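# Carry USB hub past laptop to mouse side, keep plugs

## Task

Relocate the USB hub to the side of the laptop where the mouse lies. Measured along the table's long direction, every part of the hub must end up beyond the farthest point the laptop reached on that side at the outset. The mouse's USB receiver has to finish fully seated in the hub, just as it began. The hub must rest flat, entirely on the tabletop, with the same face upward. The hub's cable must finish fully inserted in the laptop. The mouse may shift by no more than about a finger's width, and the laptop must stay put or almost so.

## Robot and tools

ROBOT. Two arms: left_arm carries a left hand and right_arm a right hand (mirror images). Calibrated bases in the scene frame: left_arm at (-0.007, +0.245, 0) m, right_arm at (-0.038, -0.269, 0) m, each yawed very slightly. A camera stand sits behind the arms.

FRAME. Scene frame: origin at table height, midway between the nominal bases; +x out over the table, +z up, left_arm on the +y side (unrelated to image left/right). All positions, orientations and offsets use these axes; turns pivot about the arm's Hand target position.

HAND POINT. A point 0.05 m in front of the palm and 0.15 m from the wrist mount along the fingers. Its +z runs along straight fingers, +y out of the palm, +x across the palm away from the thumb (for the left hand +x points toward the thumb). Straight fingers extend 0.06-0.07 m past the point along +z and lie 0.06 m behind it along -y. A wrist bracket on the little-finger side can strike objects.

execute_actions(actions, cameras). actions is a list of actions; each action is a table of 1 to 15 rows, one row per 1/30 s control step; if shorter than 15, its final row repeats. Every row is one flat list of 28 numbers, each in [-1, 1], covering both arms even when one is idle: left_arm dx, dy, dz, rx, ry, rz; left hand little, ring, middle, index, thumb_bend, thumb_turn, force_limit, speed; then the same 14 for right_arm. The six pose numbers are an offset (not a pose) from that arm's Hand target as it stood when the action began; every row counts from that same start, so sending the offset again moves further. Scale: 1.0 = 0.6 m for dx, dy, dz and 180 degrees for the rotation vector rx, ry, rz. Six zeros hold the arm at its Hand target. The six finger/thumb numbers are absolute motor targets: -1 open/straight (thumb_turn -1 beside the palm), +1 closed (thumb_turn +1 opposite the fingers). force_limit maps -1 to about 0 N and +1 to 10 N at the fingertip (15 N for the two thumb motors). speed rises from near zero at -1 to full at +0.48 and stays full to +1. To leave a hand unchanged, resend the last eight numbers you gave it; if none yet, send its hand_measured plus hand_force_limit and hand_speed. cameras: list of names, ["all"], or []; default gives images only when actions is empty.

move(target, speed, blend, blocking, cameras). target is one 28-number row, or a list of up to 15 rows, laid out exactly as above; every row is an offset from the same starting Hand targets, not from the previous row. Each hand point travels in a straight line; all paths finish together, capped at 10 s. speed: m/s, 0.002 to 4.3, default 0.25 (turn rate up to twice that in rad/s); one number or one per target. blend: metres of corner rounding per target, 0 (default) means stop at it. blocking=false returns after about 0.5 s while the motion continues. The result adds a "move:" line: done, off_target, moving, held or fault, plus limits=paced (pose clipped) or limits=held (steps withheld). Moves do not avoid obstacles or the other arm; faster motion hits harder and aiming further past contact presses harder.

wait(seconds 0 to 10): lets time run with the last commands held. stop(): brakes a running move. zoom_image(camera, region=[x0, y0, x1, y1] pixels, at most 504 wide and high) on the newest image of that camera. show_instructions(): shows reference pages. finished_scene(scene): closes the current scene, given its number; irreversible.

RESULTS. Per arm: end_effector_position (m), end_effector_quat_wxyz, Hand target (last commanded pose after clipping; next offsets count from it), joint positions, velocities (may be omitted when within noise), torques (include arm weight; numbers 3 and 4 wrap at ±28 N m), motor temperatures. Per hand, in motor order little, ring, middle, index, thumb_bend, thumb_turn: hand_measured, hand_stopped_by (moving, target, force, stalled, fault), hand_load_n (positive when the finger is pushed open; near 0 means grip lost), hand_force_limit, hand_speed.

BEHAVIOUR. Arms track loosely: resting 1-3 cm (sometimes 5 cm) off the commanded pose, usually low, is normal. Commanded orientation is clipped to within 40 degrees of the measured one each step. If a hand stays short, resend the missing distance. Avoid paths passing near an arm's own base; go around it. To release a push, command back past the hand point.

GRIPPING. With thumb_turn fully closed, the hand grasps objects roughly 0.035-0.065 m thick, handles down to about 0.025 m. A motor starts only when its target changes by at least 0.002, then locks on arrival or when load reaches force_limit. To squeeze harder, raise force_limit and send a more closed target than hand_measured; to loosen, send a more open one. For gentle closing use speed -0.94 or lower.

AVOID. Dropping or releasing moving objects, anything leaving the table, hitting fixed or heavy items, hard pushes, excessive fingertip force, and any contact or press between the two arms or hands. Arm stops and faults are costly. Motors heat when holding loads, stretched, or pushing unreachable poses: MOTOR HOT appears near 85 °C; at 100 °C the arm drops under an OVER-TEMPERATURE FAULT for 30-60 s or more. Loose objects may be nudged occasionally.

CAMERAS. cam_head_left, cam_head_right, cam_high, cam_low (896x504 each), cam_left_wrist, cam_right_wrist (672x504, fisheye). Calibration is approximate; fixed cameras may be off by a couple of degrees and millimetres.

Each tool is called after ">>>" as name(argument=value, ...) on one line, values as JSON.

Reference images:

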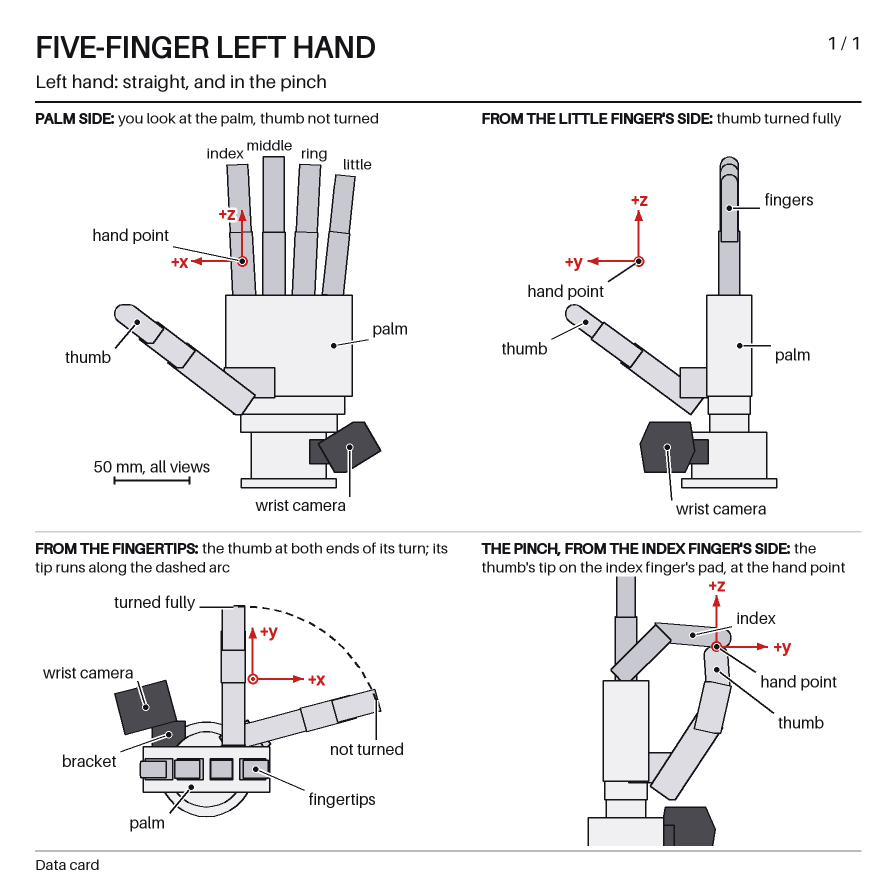

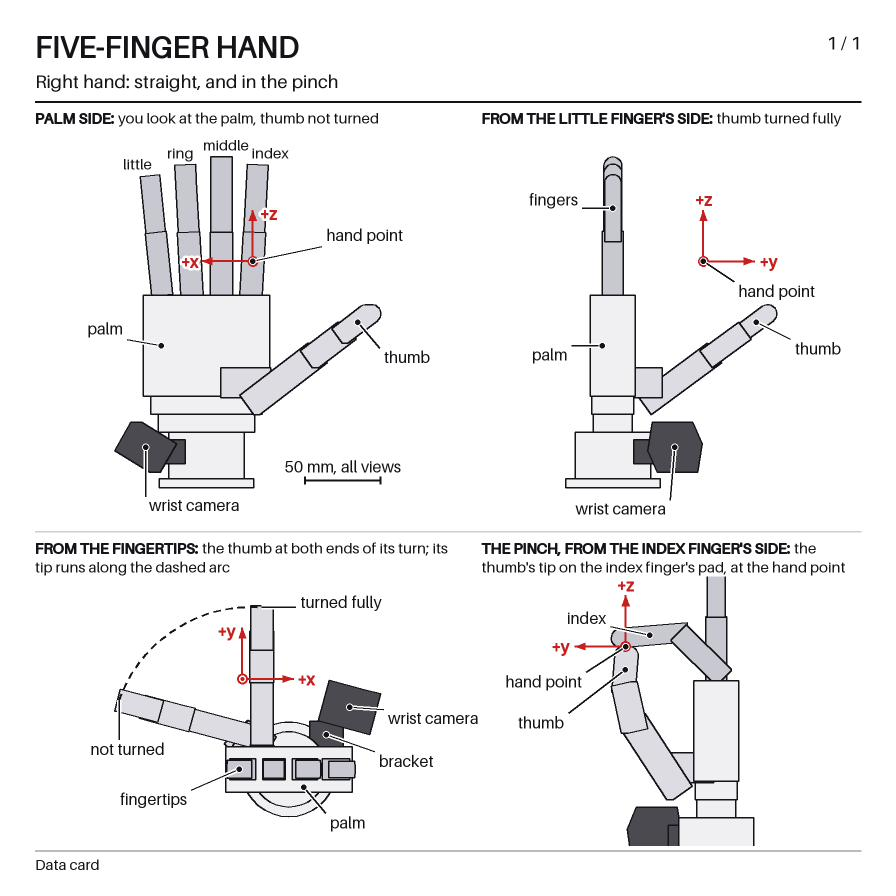

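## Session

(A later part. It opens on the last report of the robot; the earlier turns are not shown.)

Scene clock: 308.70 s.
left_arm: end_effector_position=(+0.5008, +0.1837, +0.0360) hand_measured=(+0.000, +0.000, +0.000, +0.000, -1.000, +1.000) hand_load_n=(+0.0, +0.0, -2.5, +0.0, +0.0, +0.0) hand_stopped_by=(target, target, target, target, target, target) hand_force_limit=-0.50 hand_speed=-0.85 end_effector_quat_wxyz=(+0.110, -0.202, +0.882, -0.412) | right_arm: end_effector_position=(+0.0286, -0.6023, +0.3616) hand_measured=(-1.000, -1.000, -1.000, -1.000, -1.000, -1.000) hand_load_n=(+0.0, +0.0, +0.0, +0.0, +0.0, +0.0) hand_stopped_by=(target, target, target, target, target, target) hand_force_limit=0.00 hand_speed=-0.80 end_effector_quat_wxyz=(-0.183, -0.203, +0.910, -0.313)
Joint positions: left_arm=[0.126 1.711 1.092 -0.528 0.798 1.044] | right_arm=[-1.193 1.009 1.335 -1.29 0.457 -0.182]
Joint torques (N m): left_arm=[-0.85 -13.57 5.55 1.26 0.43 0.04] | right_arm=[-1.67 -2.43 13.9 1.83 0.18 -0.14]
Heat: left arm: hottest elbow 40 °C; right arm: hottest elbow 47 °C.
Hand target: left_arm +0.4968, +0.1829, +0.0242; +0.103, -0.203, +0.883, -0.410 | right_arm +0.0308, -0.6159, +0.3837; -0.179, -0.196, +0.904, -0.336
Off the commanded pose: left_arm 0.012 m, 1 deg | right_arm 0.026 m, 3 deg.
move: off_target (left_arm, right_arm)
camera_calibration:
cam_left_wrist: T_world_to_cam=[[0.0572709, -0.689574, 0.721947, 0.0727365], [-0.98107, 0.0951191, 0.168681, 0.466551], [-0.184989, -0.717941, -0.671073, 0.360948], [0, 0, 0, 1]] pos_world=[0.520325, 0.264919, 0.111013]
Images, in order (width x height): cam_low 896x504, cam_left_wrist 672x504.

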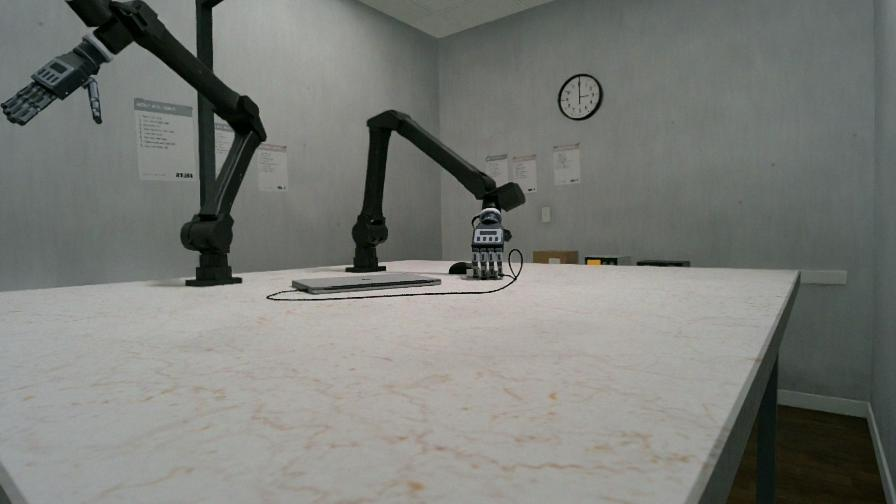

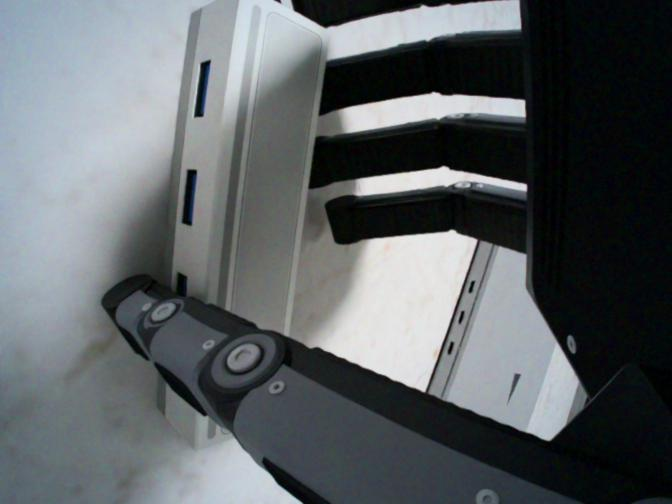

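>>> move(target=[0,-0.0,0.2,0,0,0,0,0,0,0,-1,1,-0.5,-0.85,0,0,0,0,0,0,-1,-1,-1,-1,-1,-1,0,-0.8], speed=0.08, cameras=["all"])

>>> zoom_image(camera="cam_low", region=[430, 220, 550, 320])

Scene clock: 315.93 s.
left_arm: end_effector_position=(+0.4777, +0.1813, +0.1198) hand_measured=(+0.000, +0.000, +0.000, +0.000, -1.000, +1.000) hand_load_n=(+0.0, +0.0, +0.0, +0.0, +0.0, +0.0) hand_stopped_by=(target, target, target, target, target, target) hand_force_limit=-0.50 hand_speed=-0.85 end_effector_quat_wxyz=(+0.079, -0.216, +0.883, -0.408) | right_arm: end_effector_position=(+0.0286, -0.6023, +0.3616) hand_measured=(-1.000, -1.000, -1.000, -1.000, -1.000, -1.000) hand_load_n=(+0.0, +0.0, +0.0, +0.0, +0.0, +0.0) hand_stopped_by=(target, target, target, target, target, target) hand_force_limit=0.00 hand_speed=-0.80 end_effector_quat_wxyz=(-0.183, -0.203, +0.910, -0.313)
Joint positions: left_arm=[0.126 1.582 1.184 -0.818 0.798 1.044] | right_arm=[-1.193 1.009 1.335 -1.29 0.457 -0.182]
Joint torques (N m): left_arm=[-0.62 -14.56 11.08 0.23 0.46 0.01] | right_arm=[-1.67 -2.49 13.9 1.81 0.18 -0.14]
Heat: left arm: hottest elbow 40 °C; right arm: hottest elbow 47 °C.
Hand target: left_arm +0.4968, +0.1829, +0.1442; +0.103, -0.203, +0.883, -0.410 | right_arm +0.0308, -0.6159, +0.3837; -0.179, -0.196, +0.904, -0.336
Off the commanded pose: left_arm 0.031 m, 3 deg | right_arm 0.026 m, 3 deg.
move: off_target (left_arm, right_arm)
camera_calibration:
cam_left_wrist: T_world_to_cam=[[0.105359, -0.684706, 0.721164, -0.0118197], [-0.967525, 0.0969828, 0.233431, 0.415332], [-0.229772, -0.722338, -0.652252, 0.431078], [0, 0, 0, 1]] pos_world=[0.502139, 0.263011, 0.192744]
cam_right_wrist: T_world_to_cam=[[-0.651178, 0.660394, -0.37396, 0.553271], [0.735348, 0.6709, -0.0956886, 0.418732], [0.187697, -0.337301, -0.922495, 0.240322], [0, 0, 0, 1]] pos_world=[0.00725674, -0.565244, 0.468665]

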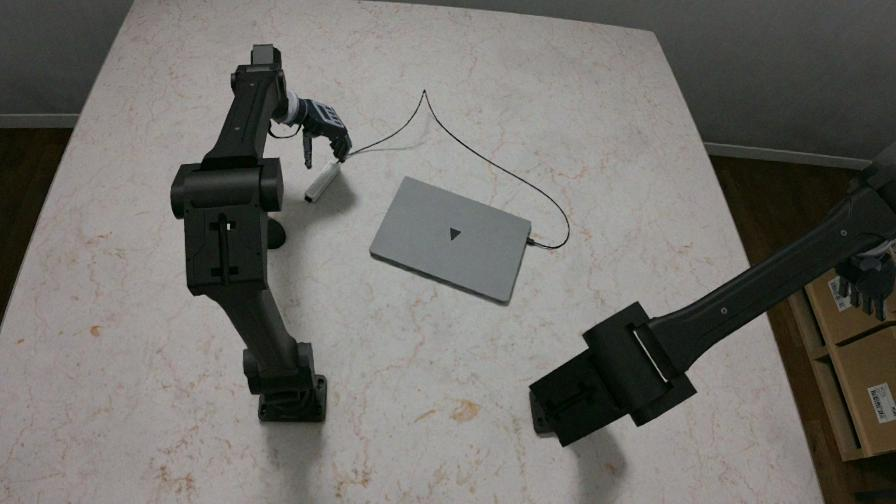

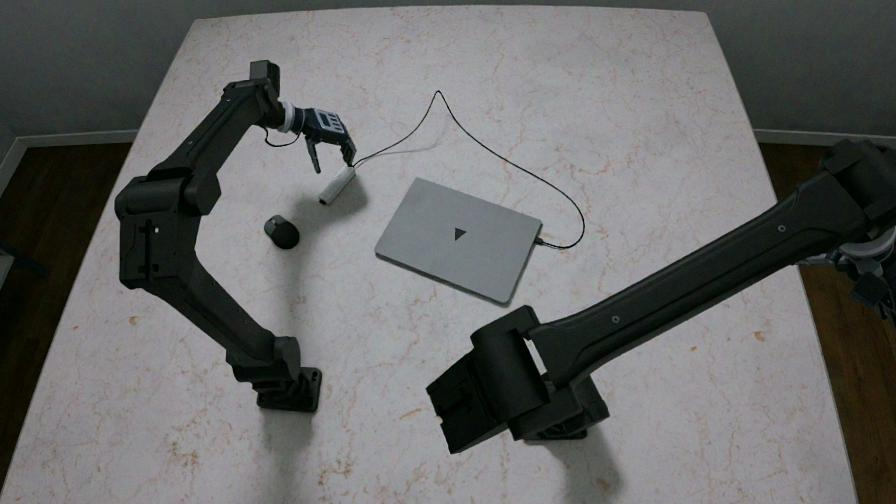

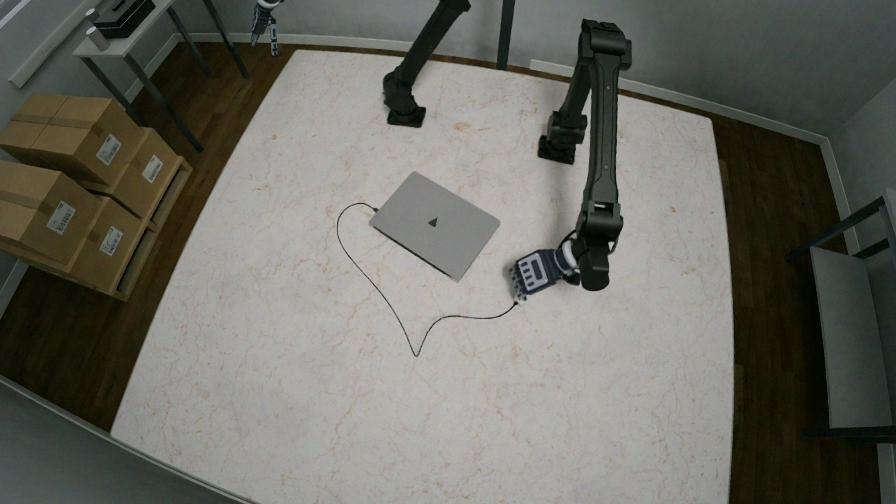

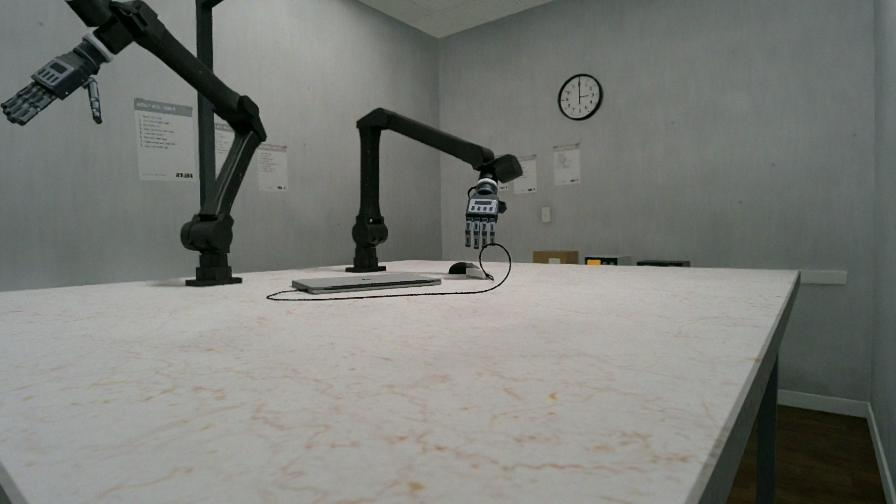

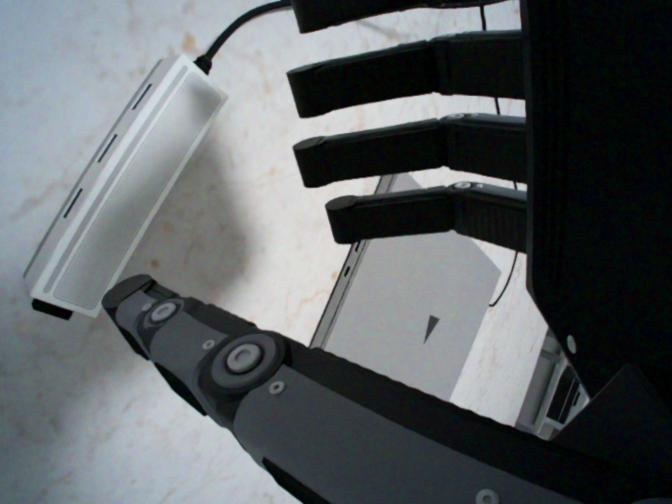

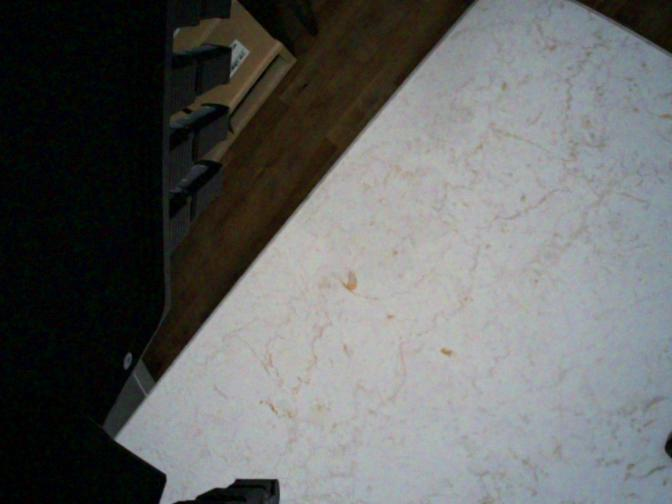

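Scaled by 4.200 from the camera's 896x504 image, which has a finer 1280x720 frame.

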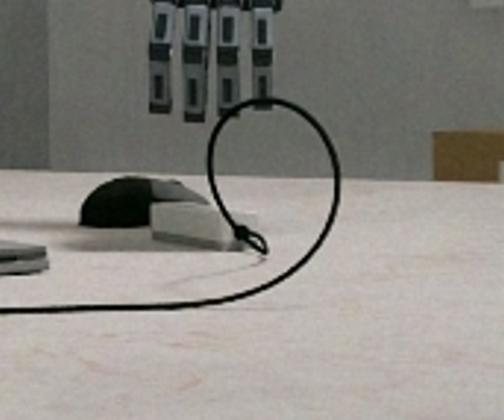

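>>> move(target=[0,0.2,0.2,0,0,0,0,0,0,0,-1,1,-0.5,-0.85,0,0,0,0,0,0,-1,-1,-1,-1,-1,-1,0,-0.8], speed=0.2, cameras=["all"])

>>> zoom_image(camera="cam_head_right", region=[260, 60, 620, 310])

>>> zoom_image(camera="cam_low", region=[430, 220, 550, 320])

Scene clock: 326.63 s.
left_arm: end_effector_position=(+0.4830, +0.2983, +0.2471) hand_measured=(+0.000, +0.000, +0.000, +0.000, -1.000, +1.000) hand_load_n=(+0.0, +0.5, +0.0, +0.0, +0.0, +0.0) hand_stopped_by=(target, target, target, target, target, target) hand_force_limit=-0.50 hand_speed=-0.85 end_effector_quat_wxyz=(+0.086, -0.214, +0.882, -0.410) | right_arm: end_effector_position=(+0.0286, -0.6023, +0.3616) hand_measured=(-1.000, -1.000, -1.000, -1.000, -1.000, -1.000) hand_load_n=(+0.0, +0.0, +0.0, +0.0, +0.0, +0.0) hand_stopped_by=(target, target, target, target, target, target) hand_force_limit=0.00 hand_speed=-0.80 end_effector_quat_wxyz=(-0.183, -0.203, +0.910, -0.313)
Joint positions: left_arm=[0.36 1.623 1.588 -1.413 0.858 1.377] | right_arm=[-1.193 1.009 1.335 -1.29 0.457 -0.182]
Joint torques (N m): left_arm=[-0.5 -14.15 11.69 -0.27 0.81 0.04] | right_arm=[-1.67 -2.43 13.91 1.81 0.18 -0.14]
Heat: left arm: hottest elbow 41 °C; right arm: hottest elbow 47 °C.
Hand target: left_arm +0.4969, +0.3029, +0.2642; +0.103, -0.203, +0.883, -0.410 | right_arm +0.0308, -0.6159, +0.3837; -0.179, -0.196, +0.904, -0.336
Off the commanded pose: left_arm 0.022 m, 2 deg | right_arm 0.026 m, 3 deg.
move: off_target (left_arm, right_arm)
camera_calibration:
cam_left_wrist: T_world_to_cam=[[0.097051, -0.683173, 0.723779, -0.0212417], [-0.970891, 0.0950144, 0.21987, 0.384964], [-0.218979, -0.724049, -0.654065, 0.595673], [0, 0, 0, 1]] pos_world=[0.50626, 0.380208, 0.320341]
cam_right_wrist: T_world_to_cam=[[-0.651178, 0.660394, -0.37396, 0.553271], [0.735348, 0.6709, -0.0956886, 0.418732], [0.187697, -0.337301, -0.922495, 0.240322], [0, 0, 0, 1]] pos_world=[0.00725674, -0.565244, 0.468665]

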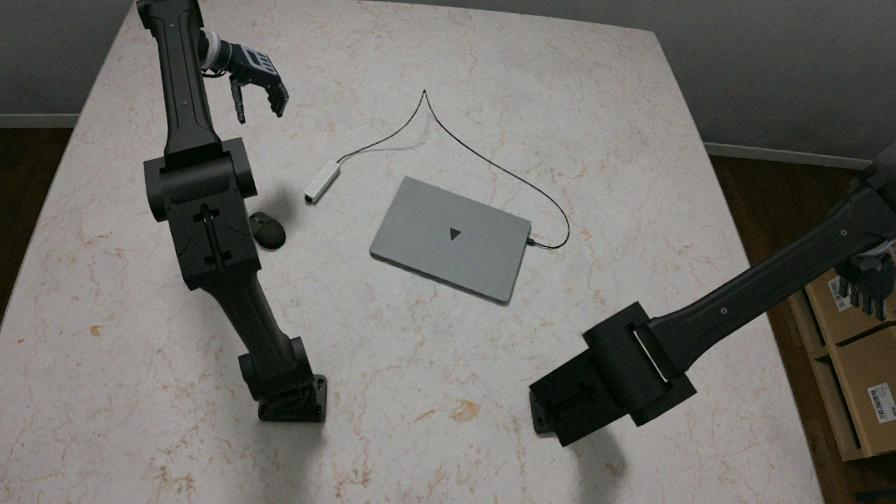

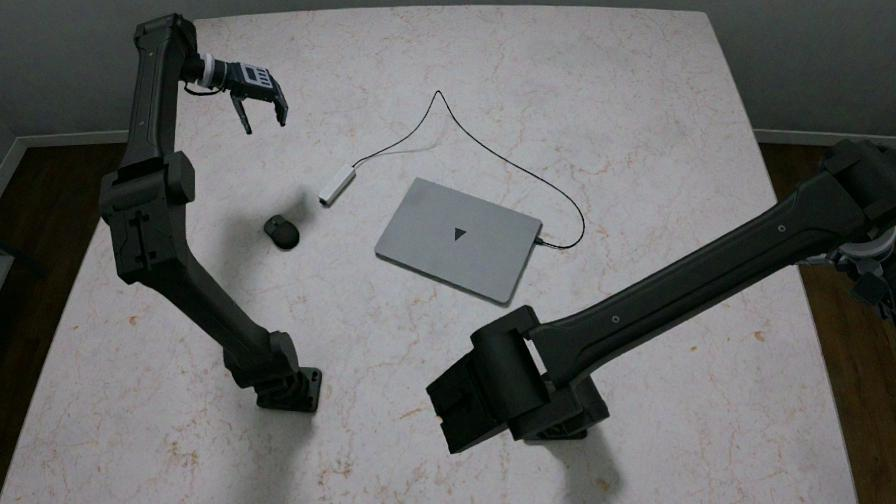

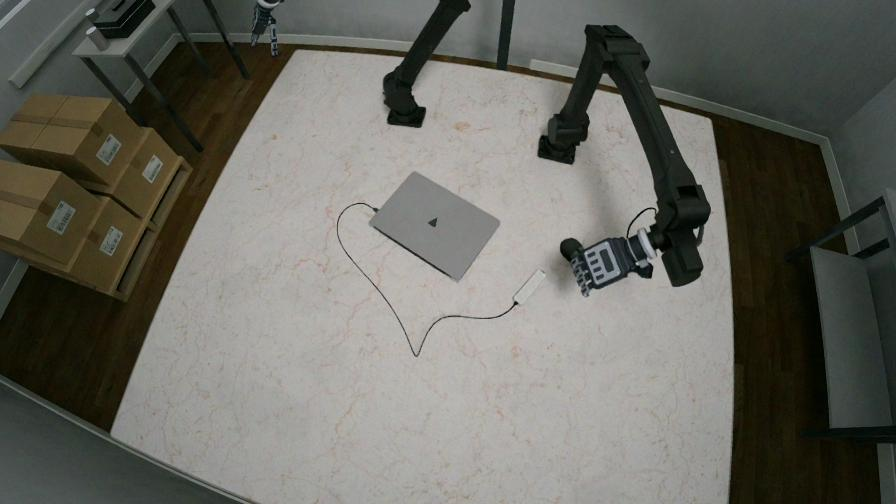

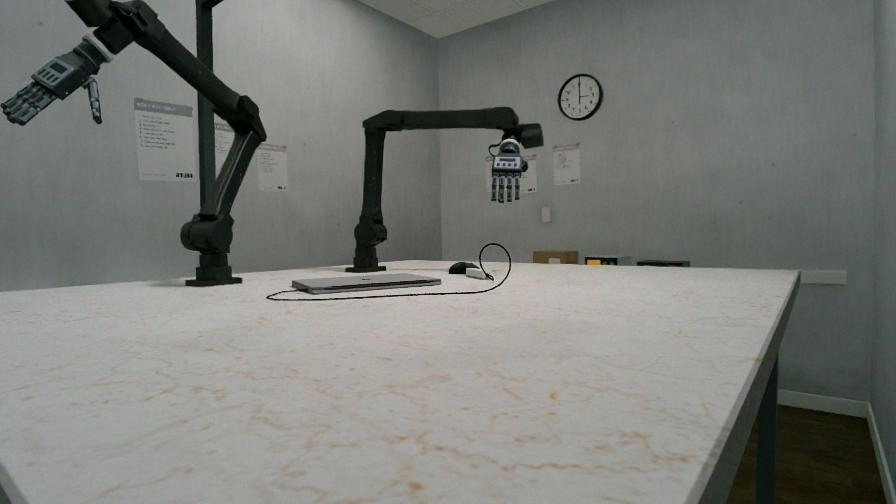

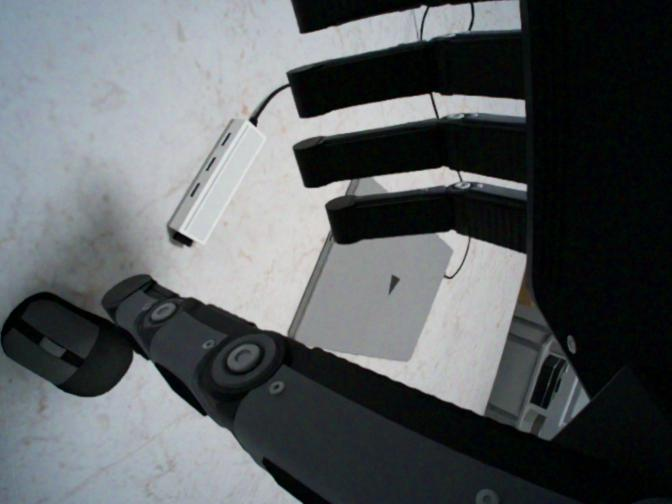

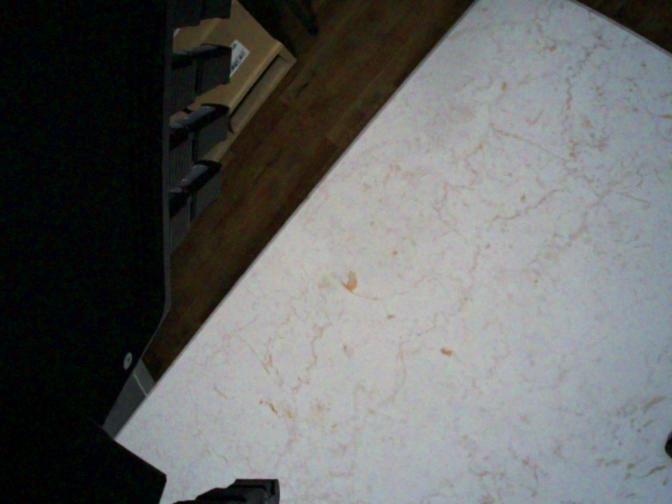

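Scaled by 1.400 from the camera's 896x504 image, which has a finer 1280x720 frame.

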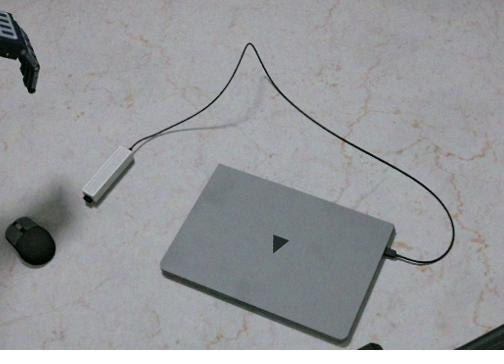

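Scaled by 4.200 from the camera's 896x504 image, which has a finer 1280x720 frame.

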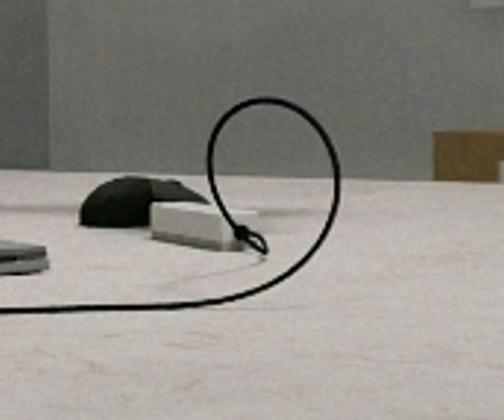

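>>> finished_scene(scene=1)

The scene is finished: the task was done.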